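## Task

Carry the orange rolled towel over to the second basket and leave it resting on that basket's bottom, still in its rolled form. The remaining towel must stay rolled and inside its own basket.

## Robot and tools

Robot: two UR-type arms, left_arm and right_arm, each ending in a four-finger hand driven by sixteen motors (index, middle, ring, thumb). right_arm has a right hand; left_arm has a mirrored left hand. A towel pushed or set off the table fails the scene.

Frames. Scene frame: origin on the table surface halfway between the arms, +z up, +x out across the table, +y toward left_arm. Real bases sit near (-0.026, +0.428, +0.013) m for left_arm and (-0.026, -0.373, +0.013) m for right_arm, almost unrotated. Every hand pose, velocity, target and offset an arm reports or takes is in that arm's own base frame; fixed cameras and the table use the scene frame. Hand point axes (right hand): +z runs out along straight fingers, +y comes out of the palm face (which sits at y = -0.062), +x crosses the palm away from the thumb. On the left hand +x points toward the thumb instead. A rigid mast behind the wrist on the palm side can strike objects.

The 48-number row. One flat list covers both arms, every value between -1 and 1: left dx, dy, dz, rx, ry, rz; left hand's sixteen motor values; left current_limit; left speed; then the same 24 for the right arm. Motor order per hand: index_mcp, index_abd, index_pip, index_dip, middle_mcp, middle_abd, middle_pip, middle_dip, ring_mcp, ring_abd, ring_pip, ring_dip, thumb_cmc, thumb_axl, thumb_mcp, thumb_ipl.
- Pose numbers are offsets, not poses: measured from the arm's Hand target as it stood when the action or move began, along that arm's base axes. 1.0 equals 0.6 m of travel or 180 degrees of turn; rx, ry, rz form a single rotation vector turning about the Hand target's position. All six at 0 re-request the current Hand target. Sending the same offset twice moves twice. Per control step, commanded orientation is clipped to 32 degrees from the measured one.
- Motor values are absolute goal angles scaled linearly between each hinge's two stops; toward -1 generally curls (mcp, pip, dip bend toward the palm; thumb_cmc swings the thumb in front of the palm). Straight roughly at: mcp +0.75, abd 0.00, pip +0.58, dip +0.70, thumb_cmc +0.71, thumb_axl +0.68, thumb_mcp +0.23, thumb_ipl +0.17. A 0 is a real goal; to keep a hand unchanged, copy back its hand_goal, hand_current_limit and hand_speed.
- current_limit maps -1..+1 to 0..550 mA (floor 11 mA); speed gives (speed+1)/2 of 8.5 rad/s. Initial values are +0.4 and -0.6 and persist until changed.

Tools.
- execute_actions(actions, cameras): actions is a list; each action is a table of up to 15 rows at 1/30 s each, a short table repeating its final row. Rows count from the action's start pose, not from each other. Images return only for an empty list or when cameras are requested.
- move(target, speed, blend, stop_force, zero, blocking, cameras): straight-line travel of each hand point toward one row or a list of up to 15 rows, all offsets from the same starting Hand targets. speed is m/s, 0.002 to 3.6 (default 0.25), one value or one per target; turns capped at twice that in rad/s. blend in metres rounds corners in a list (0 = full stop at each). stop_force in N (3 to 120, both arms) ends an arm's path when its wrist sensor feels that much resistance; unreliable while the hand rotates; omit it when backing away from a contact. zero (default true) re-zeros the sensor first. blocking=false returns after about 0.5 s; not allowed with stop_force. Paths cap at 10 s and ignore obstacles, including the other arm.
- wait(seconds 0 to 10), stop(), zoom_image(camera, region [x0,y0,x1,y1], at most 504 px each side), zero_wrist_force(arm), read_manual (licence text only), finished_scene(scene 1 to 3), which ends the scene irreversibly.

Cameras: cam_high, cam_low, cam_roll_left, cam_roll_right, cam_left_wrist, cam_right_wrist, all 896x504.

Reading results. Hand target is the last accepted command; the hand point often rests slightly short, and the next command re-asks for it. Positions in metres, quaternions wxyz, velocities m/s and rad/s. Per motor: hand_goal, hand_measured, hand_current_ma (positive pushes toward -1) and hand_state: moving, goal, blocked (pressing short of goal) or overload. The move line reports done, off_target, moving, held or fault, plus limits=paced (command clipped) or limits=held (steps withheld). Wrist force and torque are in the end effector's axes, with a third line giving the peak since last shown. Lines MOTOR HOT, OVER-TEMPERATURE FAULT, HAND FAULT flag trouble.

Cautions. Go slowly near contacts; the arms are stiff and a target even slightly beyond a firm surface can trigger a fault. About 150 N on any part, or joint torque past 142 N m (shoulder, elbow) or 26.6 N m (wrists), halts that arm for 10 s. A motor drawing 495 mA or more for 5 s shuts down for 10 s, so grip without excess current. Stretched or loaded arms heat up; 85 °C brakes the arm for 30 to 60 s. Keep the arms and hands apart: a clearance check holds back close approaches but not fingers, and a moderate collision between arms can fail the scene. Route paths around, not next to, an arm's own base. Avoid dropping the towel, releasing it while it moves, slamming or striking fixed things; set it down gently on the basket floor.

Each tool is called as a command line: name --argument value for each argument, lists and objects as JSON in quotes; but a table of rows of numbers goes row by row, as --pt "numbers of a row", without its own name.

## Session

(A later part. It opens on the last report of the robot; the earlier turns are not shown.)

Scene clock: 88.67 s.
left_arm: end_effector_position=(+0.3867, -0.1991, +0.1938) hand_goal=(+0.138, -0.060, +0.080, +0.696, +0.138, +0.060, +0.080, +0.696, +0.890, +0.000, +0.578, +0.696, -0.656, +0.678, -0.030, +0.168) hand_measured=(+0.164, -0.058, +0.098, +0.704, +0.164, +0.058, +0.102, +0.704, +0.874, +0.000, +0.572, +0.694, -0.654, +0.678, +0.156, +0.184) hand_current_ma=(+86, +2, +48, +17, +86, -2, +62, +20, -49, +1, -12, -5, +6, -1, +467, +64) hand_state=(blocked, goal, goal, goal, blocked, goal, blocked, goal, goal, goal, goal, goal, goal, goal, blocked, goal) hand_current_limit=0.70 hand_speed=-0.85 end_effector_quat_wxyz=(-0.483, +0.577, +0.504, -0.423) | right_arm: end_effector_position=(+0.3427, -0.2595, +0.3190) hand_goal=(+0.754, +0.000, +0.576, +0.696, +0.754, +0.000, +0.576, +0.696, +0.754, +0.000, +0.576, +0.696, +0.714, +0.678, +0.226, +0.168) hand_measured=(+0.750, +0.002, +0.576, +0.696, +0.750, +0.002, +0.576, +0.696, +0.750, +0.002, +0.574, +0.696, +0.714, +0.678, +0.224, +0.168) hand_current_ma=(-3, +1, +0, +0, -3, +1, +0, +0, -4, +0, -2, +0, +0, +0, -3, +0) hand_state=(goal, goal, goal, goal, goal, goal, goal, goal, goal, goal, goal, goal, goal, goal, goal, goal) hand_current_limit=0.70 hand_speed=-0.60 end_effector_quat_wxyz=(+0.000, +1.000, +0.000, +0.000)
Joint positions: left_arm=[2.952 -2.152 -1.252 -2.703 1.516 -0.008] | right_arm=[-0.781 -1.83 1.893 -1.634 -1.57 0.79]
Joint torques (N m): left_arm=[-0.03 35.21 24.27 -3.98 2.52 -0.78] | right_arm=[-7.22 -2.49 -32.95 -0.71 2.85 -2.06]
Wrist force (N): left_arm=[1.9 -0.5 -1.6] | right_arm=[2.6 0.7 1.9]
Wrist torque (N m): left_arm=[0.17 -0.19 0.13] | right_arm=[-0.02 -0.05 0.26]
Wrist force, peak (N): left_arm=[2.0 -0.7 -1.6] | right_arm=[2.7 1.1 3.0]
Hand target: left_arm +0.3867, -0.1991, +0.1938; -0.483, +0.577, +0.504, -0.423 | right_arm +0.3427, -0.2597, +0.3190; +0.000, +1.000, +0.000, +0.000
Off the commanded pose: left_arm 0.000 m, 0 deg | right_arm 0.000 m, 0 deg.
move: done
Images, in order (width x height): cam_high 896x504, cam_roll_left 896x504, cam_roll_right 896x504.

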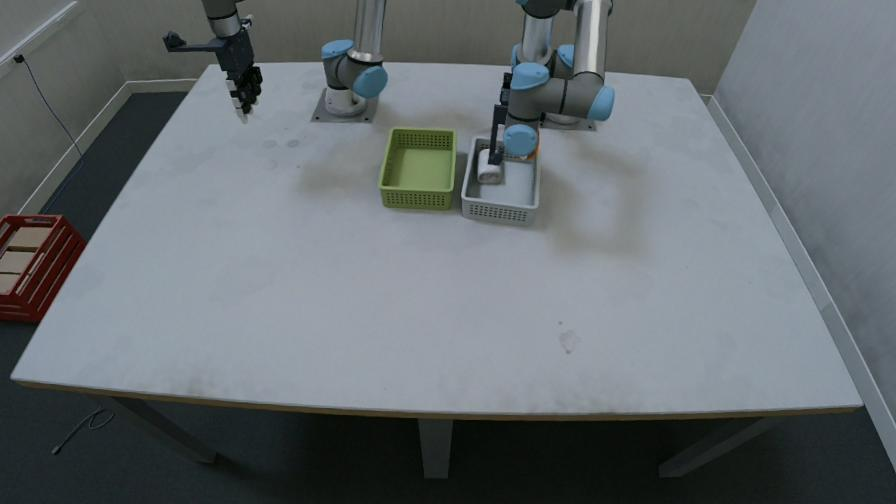

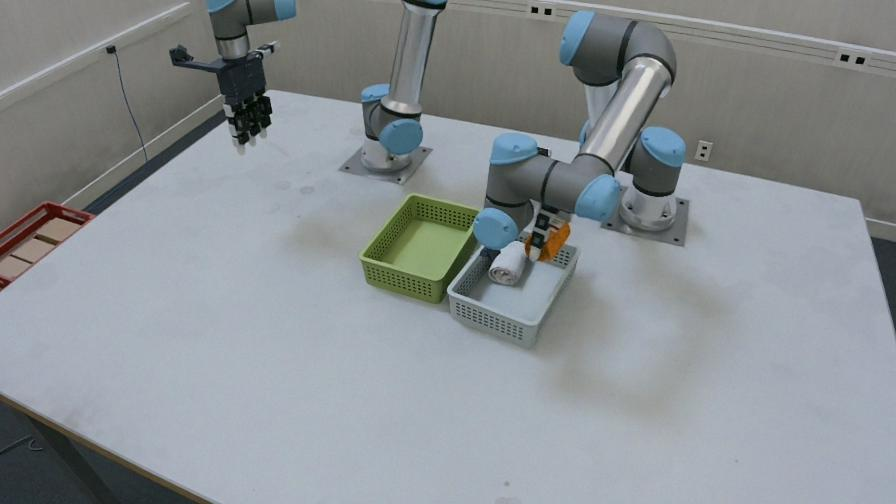

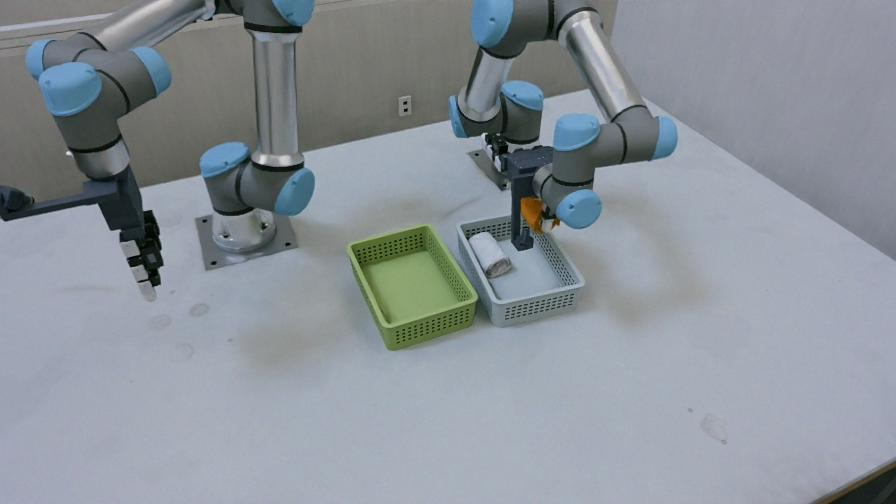

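move --target '[-0.083,-0.446,0.0,0,0,0.035,0.137,-0.06,0.08,0.696,0.137,0.06,0.08,0.696,0.89,0,0.577,0.696,-0.657,0.678,-0.03,0.168,0.7,-0.85,0,0,0,0,0,0,0.754,0,0.576,0.696,0.754,0,0.576,0.696,0.754,0,0.576,0.696,0.714,0.678,0.226,0.168,0.4,-0.6]' --speed 0.12 --cameras '["cam_roll_right","cam_roll_left","cam_high","cam_low"]'

zoom_image --camera "cam_roll_right" --region '[320, 140, 540, 360]'

zoom_image --camera "cam_high" --region '[360, 80, 520, 230]'

zoom_image --camera "cam_roll_left" --region '[340, 160, 560, 340]'

Scene clock: 92.77 s.
left_arm: end_effector_position=(+0.3370, -0.4666, +0.1938) hand_goal=(+0.138, -0.060, +0.080, +0.696, +0.138, +0.060, +0.080, +0.696, +0.890, +0.000, +0.578, +0.696, -0.656, +0.678, -0.030, +0.168) hand_measured=(+0.164, -0.058, +0.098, +0.704, +0.164, +0.058, +0.102, +0.704, +0.874, +0.000, +0.572, +0.694, -0.654, +0.678, +0.154, +0.184) hand_current_ma=(+86, +2, +48, +17, +87, -2, +62, +20, -49, +1, -12, -5, +6, -1, +467, +65) hand_state=(blocked, goal, goal, goal, blocked, goal, blocked, goal, goal, goal, goal, goal, goal, goal, blocked, goal) hand_current_limit=0.70 hand_speed=-0.85 end_effector_quat_wxyz=(-0.459, +0.549, +0.535, -0.449) end_effector_velocity=(+0.000, -0.001, +0.000) end_effector_angular_velocity=(-0.001, -0.001, +0.000) | right_arm: end_effector_position=(+0.3427, -0.2597, +0.3190) hand_goal=(+0.754, +0.000, +0.576, +0.696, +0.754, +0.000, +0.576, +0.696, +0.754, +0.000, +0.576, +0.696, +0.714, +0.678, +0.226, +0.168) hand_measured=(+0.750, +0.002, +0.576, +0.696, +0.750, +0.002, +0.576, +0.696, +0.750, +0.002, +0.574, +0.696, +0.714, +0.678, +0.224, +0.168) hand_current_ma=(-3, +1, +0, +0, -3, +1, +0, +0, -4, +0, -2, +0, +0, +0, -3, +0) hand_state=(goal, goal, goal, goal, goal, goal, goal, goal, goal, goal, goal, goal, goal, goal, goal, goal) hand_current_limit=0.40 hand_speed=-0.60 end_effector_quat_wxyz=(+0.000, +1.000, +0.000, +0.000)
Joint positions: left_arm=[2.589 -2.404 -0.822 -2.855 1.051 -0.1] | right_arm=[-0.782 -1.83 1.893 -1.634 -1.57 0.789]
Joint velocities: left_arm=[-0.001 -0.002 0.006 -0.002 -0.001 0] | right_arm=[within noise]
Joint torques (N m): left_arm=[-10.68 41.45 24.31 -3.61 -2.9 -2.47] | right_arm=[-7.36 -2.34 -32.47 -0.69 2.74 -1.9]
Wrist force (N): left_arm=[1.7 -0.5 -1.5] | right_arm=[2.8 0.8 2.0]
Wrist torque (N m): left_arm=[0.16 -0.18 0.25] | right_arm=[-0.02 -0.08 0.27]
Wrist force, peak (N): left_arm=[2.7 -0.3 -1.4] | right_arm=[3.0 0.6 2.2]
Hand target: left_arm +0.3369, -0.4667, +0.1938; -0.459, +0.549, +0.535, -0.449 | right_arm +0.3427, -0.2597, +0.3190; +0.000, +1.000, +0.000, +0.000
Off the commanded pose: left_arm 0.000 m, 0 deg | right_arm 0.000 m, 0 deg.
move: done
Images, in order (width x height): cam_high 896x504, cam_low 896x504, cam_roll_left 896x504, cam_roll_right 896x504.

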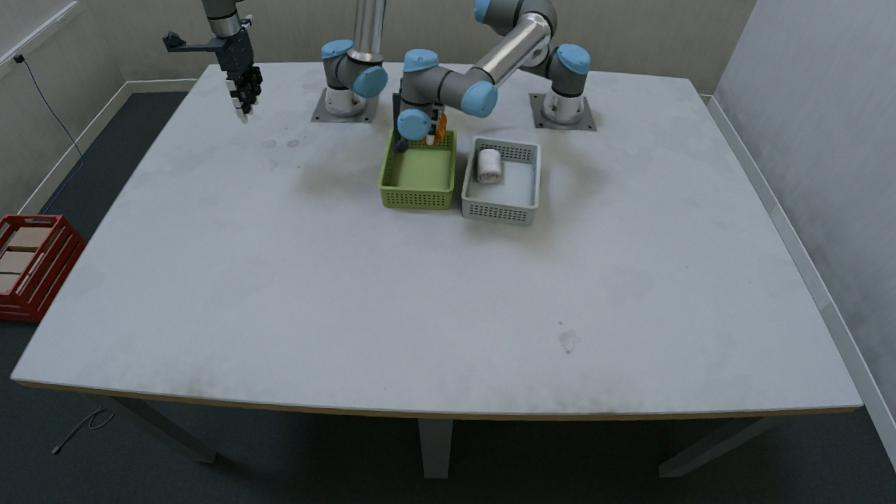

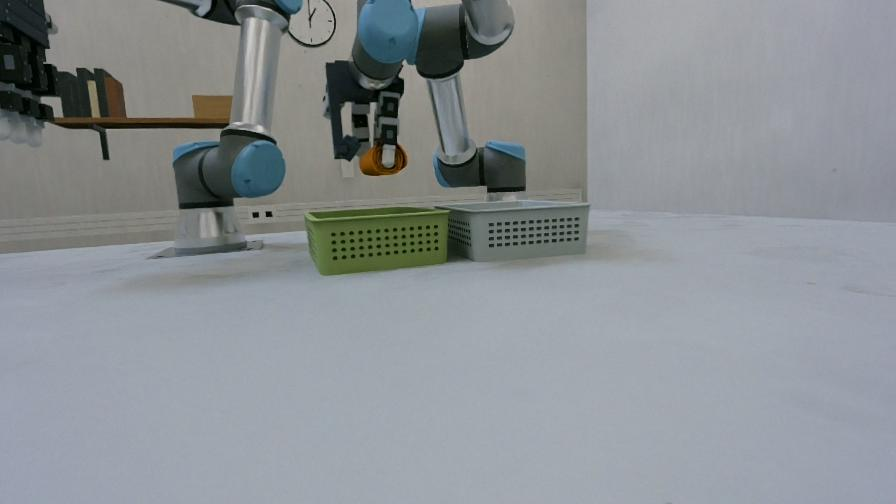

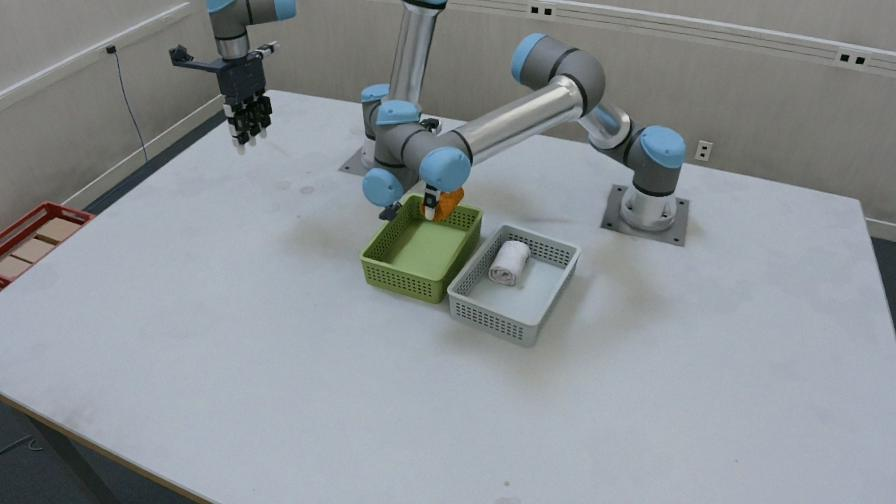

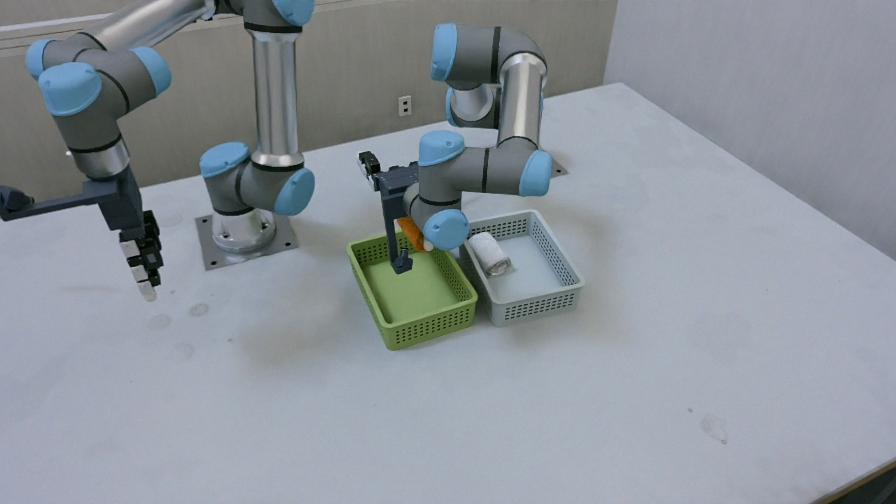

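Scaled by 2.291 from the camera's 896x504 image, which has a finer 1280x720 frame.

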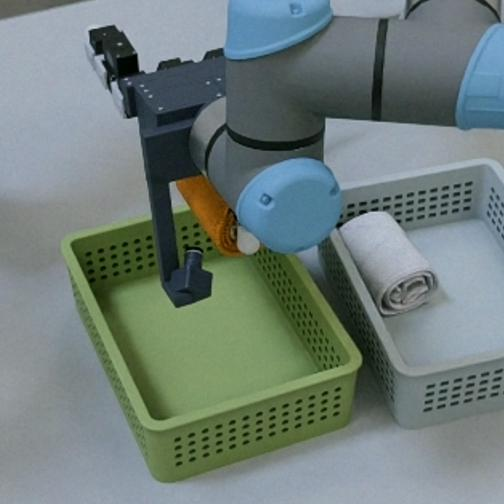

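Scaled by 3.150 from the camera's 896x504 image, which has a finer 1280x720 frame.

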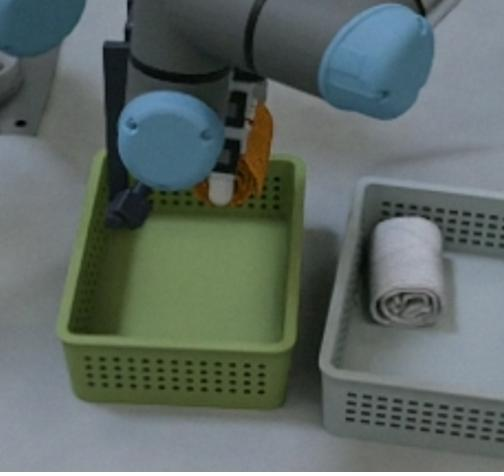

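Scaled by 2.291 from the camera's 896x504 image, which has a finer 1280x720 frame.

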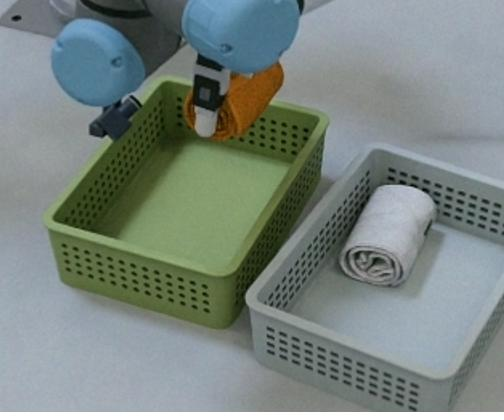

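move --target '[0,0,-0.2,0,0,0,0.137,-0.06,0.08,0.696,0.137,0.06,0.08,0.696,0.89,0,0.577,0.696,-0.657,0.678,-0.03,0.168,0.7,-0.85,0,0,0,0,0,0,0.754,0,0.576,0.696,0.754,0,0.576,0.696,0.754,0,0.576,0.696,0.714,0.678,0.226,0.168,0.4,-0.6]' --speed 0.08

move --target '[0,0,-0.045,0,0,0,0.137,-0.06,0.08,0.696,0.137,0.06,0.08,0.696,0.89,0,0.577,0.696,-0.657,0.678,-0.03,0.168,0.7,-0.85,0,0,0,0,0,0,0.754,0,0.576,0.696,0.754,0,0.576,0.696,0.754,0,0.576,0.696,0.714,0.678,0.226,0.168,0.4,-0.6]' --speed 0.02 --stop_force 4 --cameras '["cam_roll_right","cam_roll_left","cam_high","cam_low"]'

zoom_image --camera "cam_roll_right" --region '[320, 140, 540, 360]'

zoom_image --camera "cam_high" --region '[360, 80, 520, 230]'

Scene clock: 95.57 s.
left_arm: end_effector_position=(+0.3369, -0.4668, +0.0740) hand_goal=(+0.138, -0.060, +0.080, +0.696, +0.138, +0.060, +0.080, +0.696, +0.890, +0.000, +0.578, +0.696, -0.656, +0.678, -0.030, +0.168) hand_measured=(+0.164, -0.058, +0.098, +0.704, +0.164, +0.058, +0.102, +0.704, +0.874, +0.000, +0.572, +0.694, -0.654, +0.678, +0.154, +0.184) hand_current_ma=(+87, +2, +48, +17, +87, -2, +62, +20, -49, +1, -12, -5, +6, -1, +468, +65) hand_state=(blocked, goal, goal, goal, blocked, goal, blocked, goal, goal, goal, goal, goal, goal, goal, blocked, goal) hand_current_limit=0.70 hand_speed=-0.85 end_effector_quat_wxyz=(-0.459, +0.549, +0.535, -0.449) | right_arm: end_effector_position=(+0.3427, -0.2597, +0.3190) hand_goal=(+0.754, +0.000, +0.576, +0.696, +0.754, +0.000, +0.576, +0.696, +0.754, +0.000, +0.576, +0.696, +0.714, +0.678, +0.226, +0.168) hand_measured=(+0.750, +0.002, +0.576, +0.696, +0.750, +0.002, +0.576, +0.696, +0.750, +0.002, +0.574, +0.696, +0.714, +0.678, +0.224, +0.168) hand_current_ma=(-3, +1, +0, +0, -3, +1, +0, +0, -4, +0, -2, +0, +0, +0, -3, +0) hand_state=(goal, goal, goal, goal, goal, goal, goal, goal, goal, goal, goal, goal, goal, goal, goal, goal) hand_current_limit=0.40 hand_speed=-0.60 end_effector_quat_wxyz=(+0.000, +1.000, +0.000, +0.000)
Joint positions: left_arm=[2.589 -2.478 -0.997 -2.605 1.051 -0.1] | right_arm=[-0.782 -1.83 1.893 -1.634 -1.57 0.789]
Joint torques (N m): left_arm=[7.11 44.05 10.19 0.75 -2.82 -2.63] | right_arm=[-7.11 -2.45 -32.67 -0.73 2.76 -1.98]
Wrist force (N): left_arm=[1.6 0.1 -1.4] | right_arm=[2.8 0.7 2.1]
Wrist torque (N m): left_arm=[0.19 -0.17 0.23] | right_arm=[-0.02 -0.08 0.28]
Wrist force, peak (N): left_arm=[2.1 -0.1 -1.7] | right_arm=[3.1 0.7 2.1]
Hand target: left_arm +0.3369, -0.4667, +0.0738; -0.459, +0.549, +0.535, -0.449 | right_arm +0.3427, -0.2597, +0.3190; +0.000, +1.000, +0.000, +0.000
Off the commanded pose: left_arm 0.000 m, 0 deg | right_arm 0.000 m, 0 deg.
move: done

Scene clock: 97.93 s.
left_arm: end_effector_position=(+0.3369, -0.4667, +0.0506) hand_goal=(+0.138, -0.060, +0.080, +0.696, +0.138, +0.060, +0.080, +0.696, +0.890, +0.000, +0.578, +0.696, -0.656, +0.678, -0.030, +0.168) hand_measured=(+0.170, -0.058, +0.098, +0.704, +0.168, +0.058, +0.102, +0.704, +0.874, +0.000, +0.572, +0.694, -0.656, +0.678, +0.154, +0.188) hand_current_ma=(+107, +2, +51, +17, +100, -2, +63, +20, -49, +1, -12, -5, +0, -1, +467, +77) hand_state=(blocked, goal, goal, goal, blocked, goal, blocked, goal, goal, goal, goal, goal, goal, goal, blocked, goal) hand_current_limit=0.70 hand_speed=-0.85 end_effector_quat_wxyz=(-0.459, +0.549, +0.535, -0.449) | right_arm: end_effector_position=(+0.3427, -0.2597, +0.3190) hand_goal=(+0.754, +0.000, +0.576, +0.696, +0.754, +0.000, +0.576, +0.696, +0.754, +0.000, +0.576, +0.696, +0.714, +0.678, +0.226, +0.168) hand_measured=(+0.750, +0.002, +0.576, +0.696, +0.750, +0.002, +0.576, +0.696, +0.750, +0.002, +0.574, +0.696, +0.714, +0.678, +0.224, +0.168) hand_current_ma=(-3, +1, +0, +0, -3, +1, +0, +0, -4, +0, -2, +0, +0, +0, -3, +0) hand_state=(goal, goal, goal, goal, goal, goal, goal, goal, goal, goal, goal, goal, goal, goal, goal, goal) hand_current_limit=0.40 hand_speed=-0.60 end_effector_quat_wxyz=(+0.000, +1.000, +0.000, +0.000)
Joint positions: left_arm=[2.589 -2.501 -1.018 -2.562 1.051 -0.1] | right_arm=[-0.782 -1.83 1.893 -1.634 -1.57 0.789]
Joint torques (N m): left_arm=[10.54 53.56 22 -3.52 -2.14 -1.51] | right_arm=[-6.98 -2.65 -32.69 -0.79 2.66 -1.84]
Wrist force (N): left_arm=[1.8 -2.9 -2.3] | right_arm=[2.8 0.4 2.3]
Wrist torque (N m): left_arm=[-0.03 -0.20 0.28] | right_arm=[-0.08 -0.08 0.27]
Wrist force, peak (N): left_arm=[1.8 -5.4 -2.5] | right_arm=[2.9 0.8 2.3]
Hand target: left_arm +0.3369, -0.4667, +0.0506; -0.459, +0.549, +0.535, -0.449 (not the last commanded pose) | right_arm +0.3427, -0.2597, +0.3190; +0.000, +1.000, +0.000, +0.000
Off the commanded pose: left_arm 0.004 m, 0 deg | right_arm 0.000 m, 0 deg.
move: contact (left_arm)
Images, in order (width x height): cam_high 896x504, cam_low 896x504, cam_roll_left 896x504, cam_roll_right 896x504.

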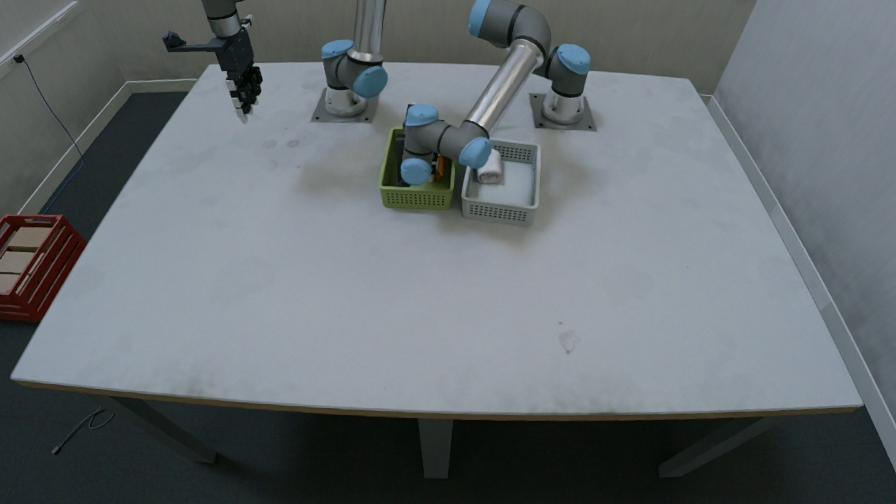

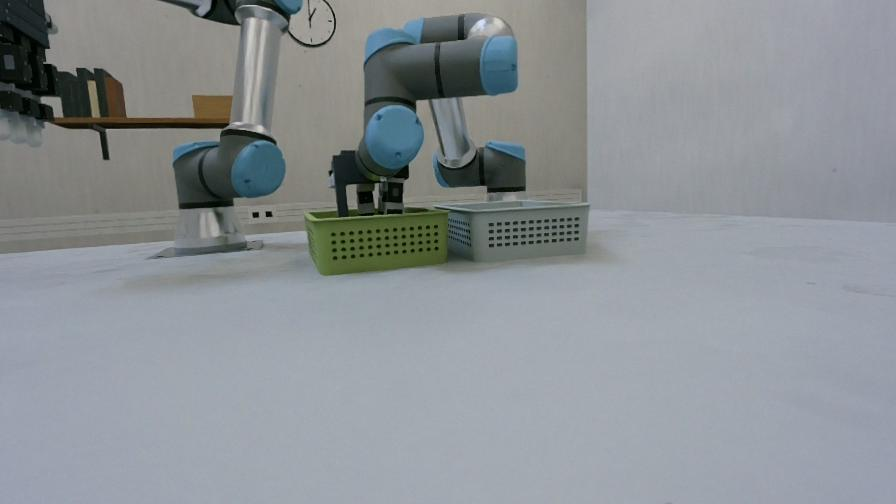

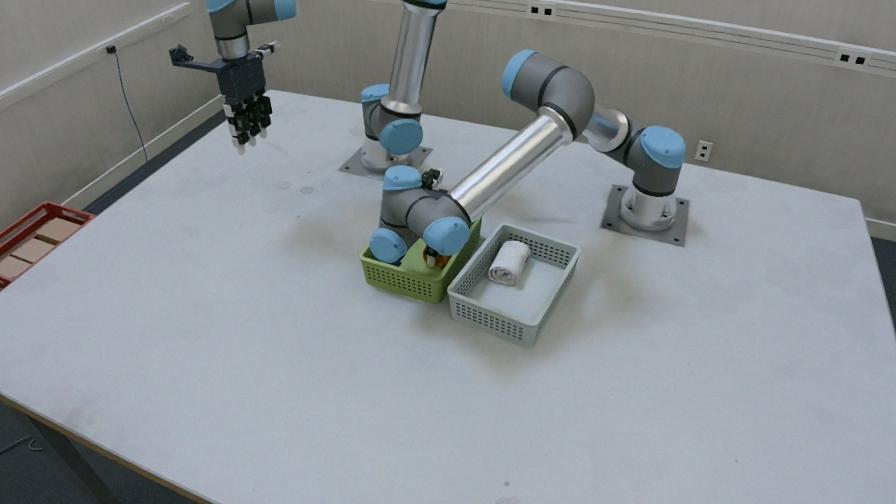

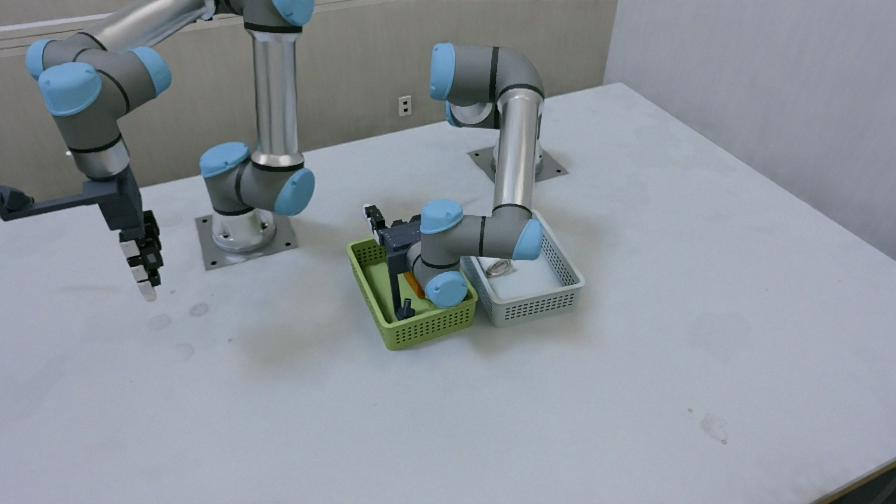

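Scaled by 2.291 from the camera's 896x504 image, which has a finer 1280x720 frame.

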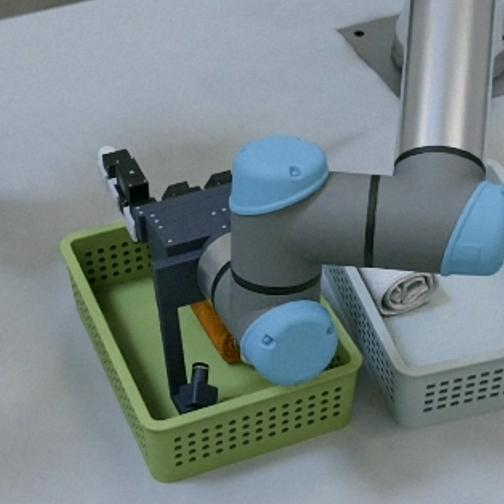

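Scaled by 3.150 from the camera's 896x504 image, which has a finer 1280x720 frame.

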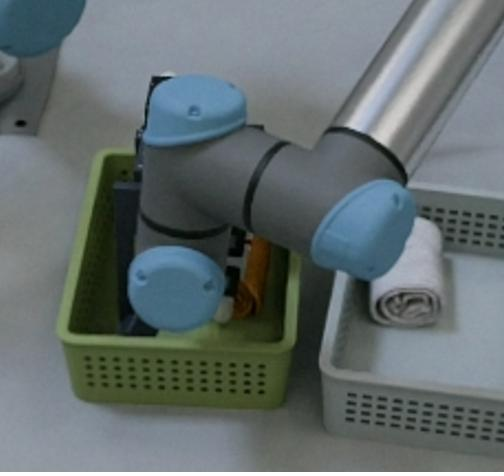

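move --target '[0,0,0,0,0,0,0.233,-0.06,0.08,0.696,0.233,0.06,0.08,0.696,0.89,0,0.577,0.696,-0.657,0.678,0.382,0.168,0.7,-0.8,0,0,0,0,0,0,0.754,0,0.576,0.696,0.754,0,0.576,0.696,0.754,0,0.576,0.696,0.714,0.678,0.226,0.168,0.4,-0.6]'

move --target '[0,0,0.2,0,0,0,0.233,-0.06,0.08,0.696,0.233,0.06,0.08,0.696,0.89,0,0.577,0.696,-0.657,0.678,0.382,0.168,0.7,-0.8,0,0,0,0,0,0,0.754,0,0.576,0.696,0.754,0,0.576,0.696,0.754,0,0.576,0.696,0.714,0.678,0.226,0.168,0.4,-0.6]' --speed 0.1 --cameras '["cam_roll_right","cam_roll_left","cam_high"]'

zoom_image --camera "cam_roll_right" --region '[320, 140, 540, 360]'

zoom_image --camera "cam_high" --region '[360, 80, 520, 230]'

Scene clock: 99.13 s.
left_arm: end_effector_position=(+0.3369, -0.4667, +0.0506) hand_goal=(+0.234, -0.060, +0.080, +0.696, +0.234, +0.060, +0.080, +0.696, +0.890, +0.000, +0.578, +0.696, -0.656, +0.678, +0.382, +0.168) hand_measured=(+0.226, -0.058, +0.082, +0.700, +0.226, +0.058, +0.082, +0.700, +0.874, +0.000, +0.572, +0.694, -0.656, +0.678, +0.378, +0.170) hand_current_ma=(-19, +2, +4, +7, -22, -2, +5, +6, -49, +1, -12, -5, +0, -1, -15, +4) hand_state=(goal, goal, goal, goal, goal, goal, goal, goal, goal, goal, goal, goal, goal, goal, goal, goal) hand_current_limit=0.70 hand_speed=-0.80 end_effector_quat_wxyz=(-0.459, +0.549, +0.535, -0.449) | right_arm: end_effector_position=(+0.3427, -0.2597, +0.3190) hand_goal=(+0.754, +0.000, +0.576, +0.696, +0.754, +0.000, +0.576, +0.696, +0.754, +0.000, +0.576, +0.696, +0.714, +0.678, +0.226, +0.168) hand_measured=(+0.750, +0.002, +0.576, +0.696, +0.750, +0.002, +0.576, +0.696, +0.750, +0.002, +0.574, +0.696, +0.714, +0.678, +0.224, +0.168) hand_current_ma=(-3, +1, +0, +0, -3, +1, +0, +0, -4, +0, -2, +0, +0, +0, -3, +0) hand_state=(goal, goal, goal, goal, goal, goal, goal, goal, goal, goal, goal, goal, goal, goal, goal, goal) hand_current_limit=0.40 hand_speed=-0.60 end_effector_quat_wxyz=(+0.000, +1.000, +0.000, +0.000)
Joint positions: left_arm=[2.589 -2.501 -1.018 -2.562 1.051 -0.1] | right_arm=[-0.782 -1.83 1.893 -1.634 -1.57 0.789]
Joint torques (N m): left_arm=[10.65 53.61 21.49 -3.58 -2.08 -1.49] | right_arm=[-6.98 -2.75 -32.28 -0.73 2.75 -1.86]
Wrist force (N): left_arm=[1.9 -0.8 -1.6] | right_arm=[2.7 0.6 2.2]
Wrist torque (N m): left_arm=[0.16 -0.20 0.27] | right_arm=[-0.05 -0.07 0.27]
Wrist force, peak (N): left_arm=[1.9 -4.3 -2.4] | right_arm=[3.0 0.6 2.3]
Hand target: left_arm +0.3369, -0.4667, +0.0506; -0.459, +0.549, +0.535, -0.449 | right_arm +0.3427, -0.2597, +0.3190; +0.000, +1.000, +0.000, +0.000
Off the commanded pose: left_arm 0.000 m, 0 deg | right_arm 0.000 m, 0 deg.
move: done

Scene clock: 101.00 s.
left_arm: end_effector_position=(+0.3369, -0.4667, +0.1705) hand_goal=(+0.234, -0.060, +0.080, +0.696, +0.234, +0.060, +0.080, +0.696, +0.890, +0.000, +0.578, +0.696, -0.656, +0.678, +0.382, +0.168) hand_measured=(+0.226, -0.058, +0.082, +0.700, +0.226, +0.058, +0.082, +0.698, +0.874, +0.000, +0.572, +0.694, -0.656, +0.678, +0.378, +0.170) hand_current_ma=(-19, +2, +3, +6, -22, -2, +4, +5, -49, +1, -12, -5, +0, -1, -14, +4) hand_state=(goal, goal, goal, goal, goal, goal, goal, goal, goal, goal, goal, goal, goal, goal, goal, goal) hand_current_limit=0.70 hand_speed=-0.80 end_effector_quat_wxyz=(-0.459, +0.549, +0.535, -0.449) | right_arm: end_effector_position=(+0.3427, -0.2597, +0.3190) hand_goal=(+0.754, +0.000, +0.576, +0.696, +0.754, +0.000, +0.576, +0.696, +0.754, +0.000, +0.576, +0.696, +0.714, +0.678, +0.226, +0.168) hand_measured=(+0.750, +0.002, +0.576, +0.696, +0.750, +0.002, +0.576, +0.696, +0.750, +0.002, +0.574, +0.696, +0.714, +0.678, +0.224, +0.168) hand_current_ma=(-3, +1, +0, +0, -3, +1, +0, +0, -4, +0, -2, +0, +0, +0, -3, +0) hand_state=(goal, goal, goal, goal, goal, goal, goal, goal, goal, goal, goal, goal, goal, goal, goal, goal) hand_current_limit=0.40 hand_speed=-0.60 end_effector_quat_wxyz=(+0.000, +1.000, +0.000, +0.000)
Joint positions: left_arm=[2.589 -2.412 -0.867 -2.801 1.051 -0.1] | right_arm=[-0.782 -1.83 1.893 -1.634 -1.57 0.789]
Joint torques (N m): left_arm=[9.28 53.47 24.57 -3.92 2.46 2.54] | right_arm=[-6.65 -3.02 -32.56 -0.75 2.72 -1.93]
Wrist force (N): left_arm=[1.7 -0.7 -1.4] | right_arm=[2.7 0.8 1.9]
Wrist torque (N m): left_arm=[0.14 -0.17 0.21] | right_arm=[-0.01 -0.06 0.27]
Wrist force, peak (N): left_arm=[1.9 -1.3 -1.8] | right_arm=[2.9 0.6 2.4]
Hand target: left_arm +0.3369, -0.4667, +0.1706; -0.459, +0.549, +0.535, -0.449 | right_arm +0.3427, -0.2597, +0.3190; +0.000, +1.000, +0.000, +0.000
Off the commanded pose: left_arm 0.000 m, 0 deg | right_arm 0.000 m, 0 deg.
move: done
Images, in order (width x height): cam_high 896x504, cam_roll_left 896x504, cam_roll_right 896x504.

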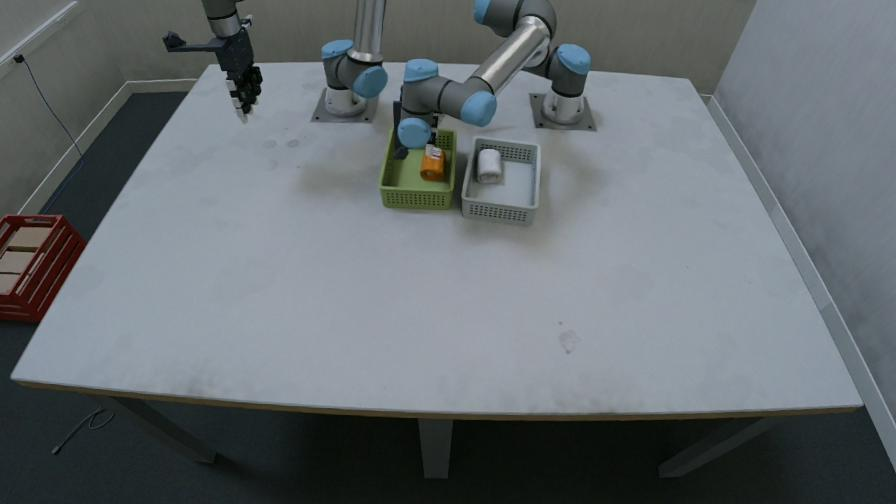

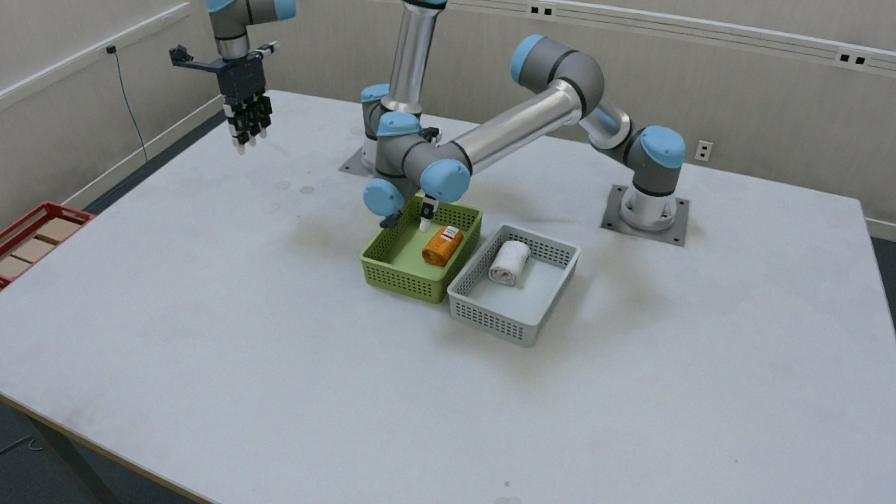

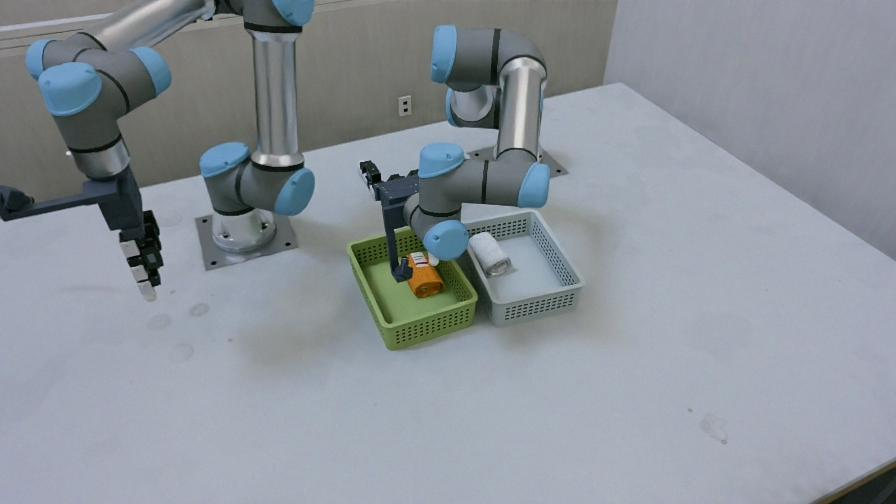

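Scaled by 2.291 from the camera's 896x504 image, which has a finer 1280x720 frame.

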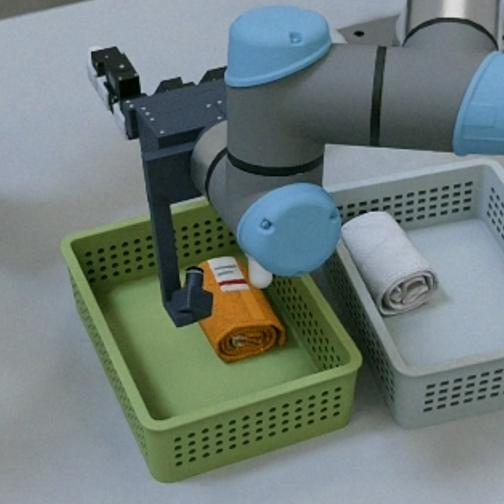

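Scaled by 3.150 from the camera's 896x504 image, which has a finer 1280x720 frame.

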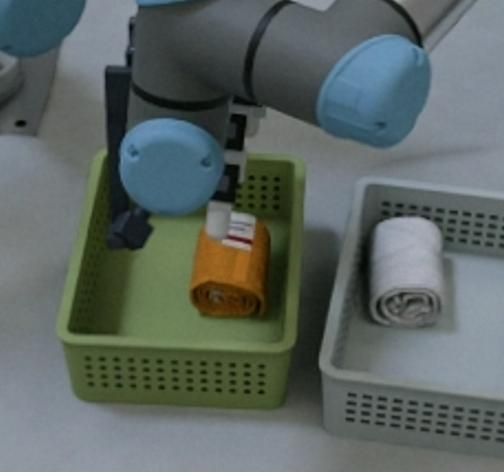

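finished_scene --scene 1

The scene is finished: the task was done.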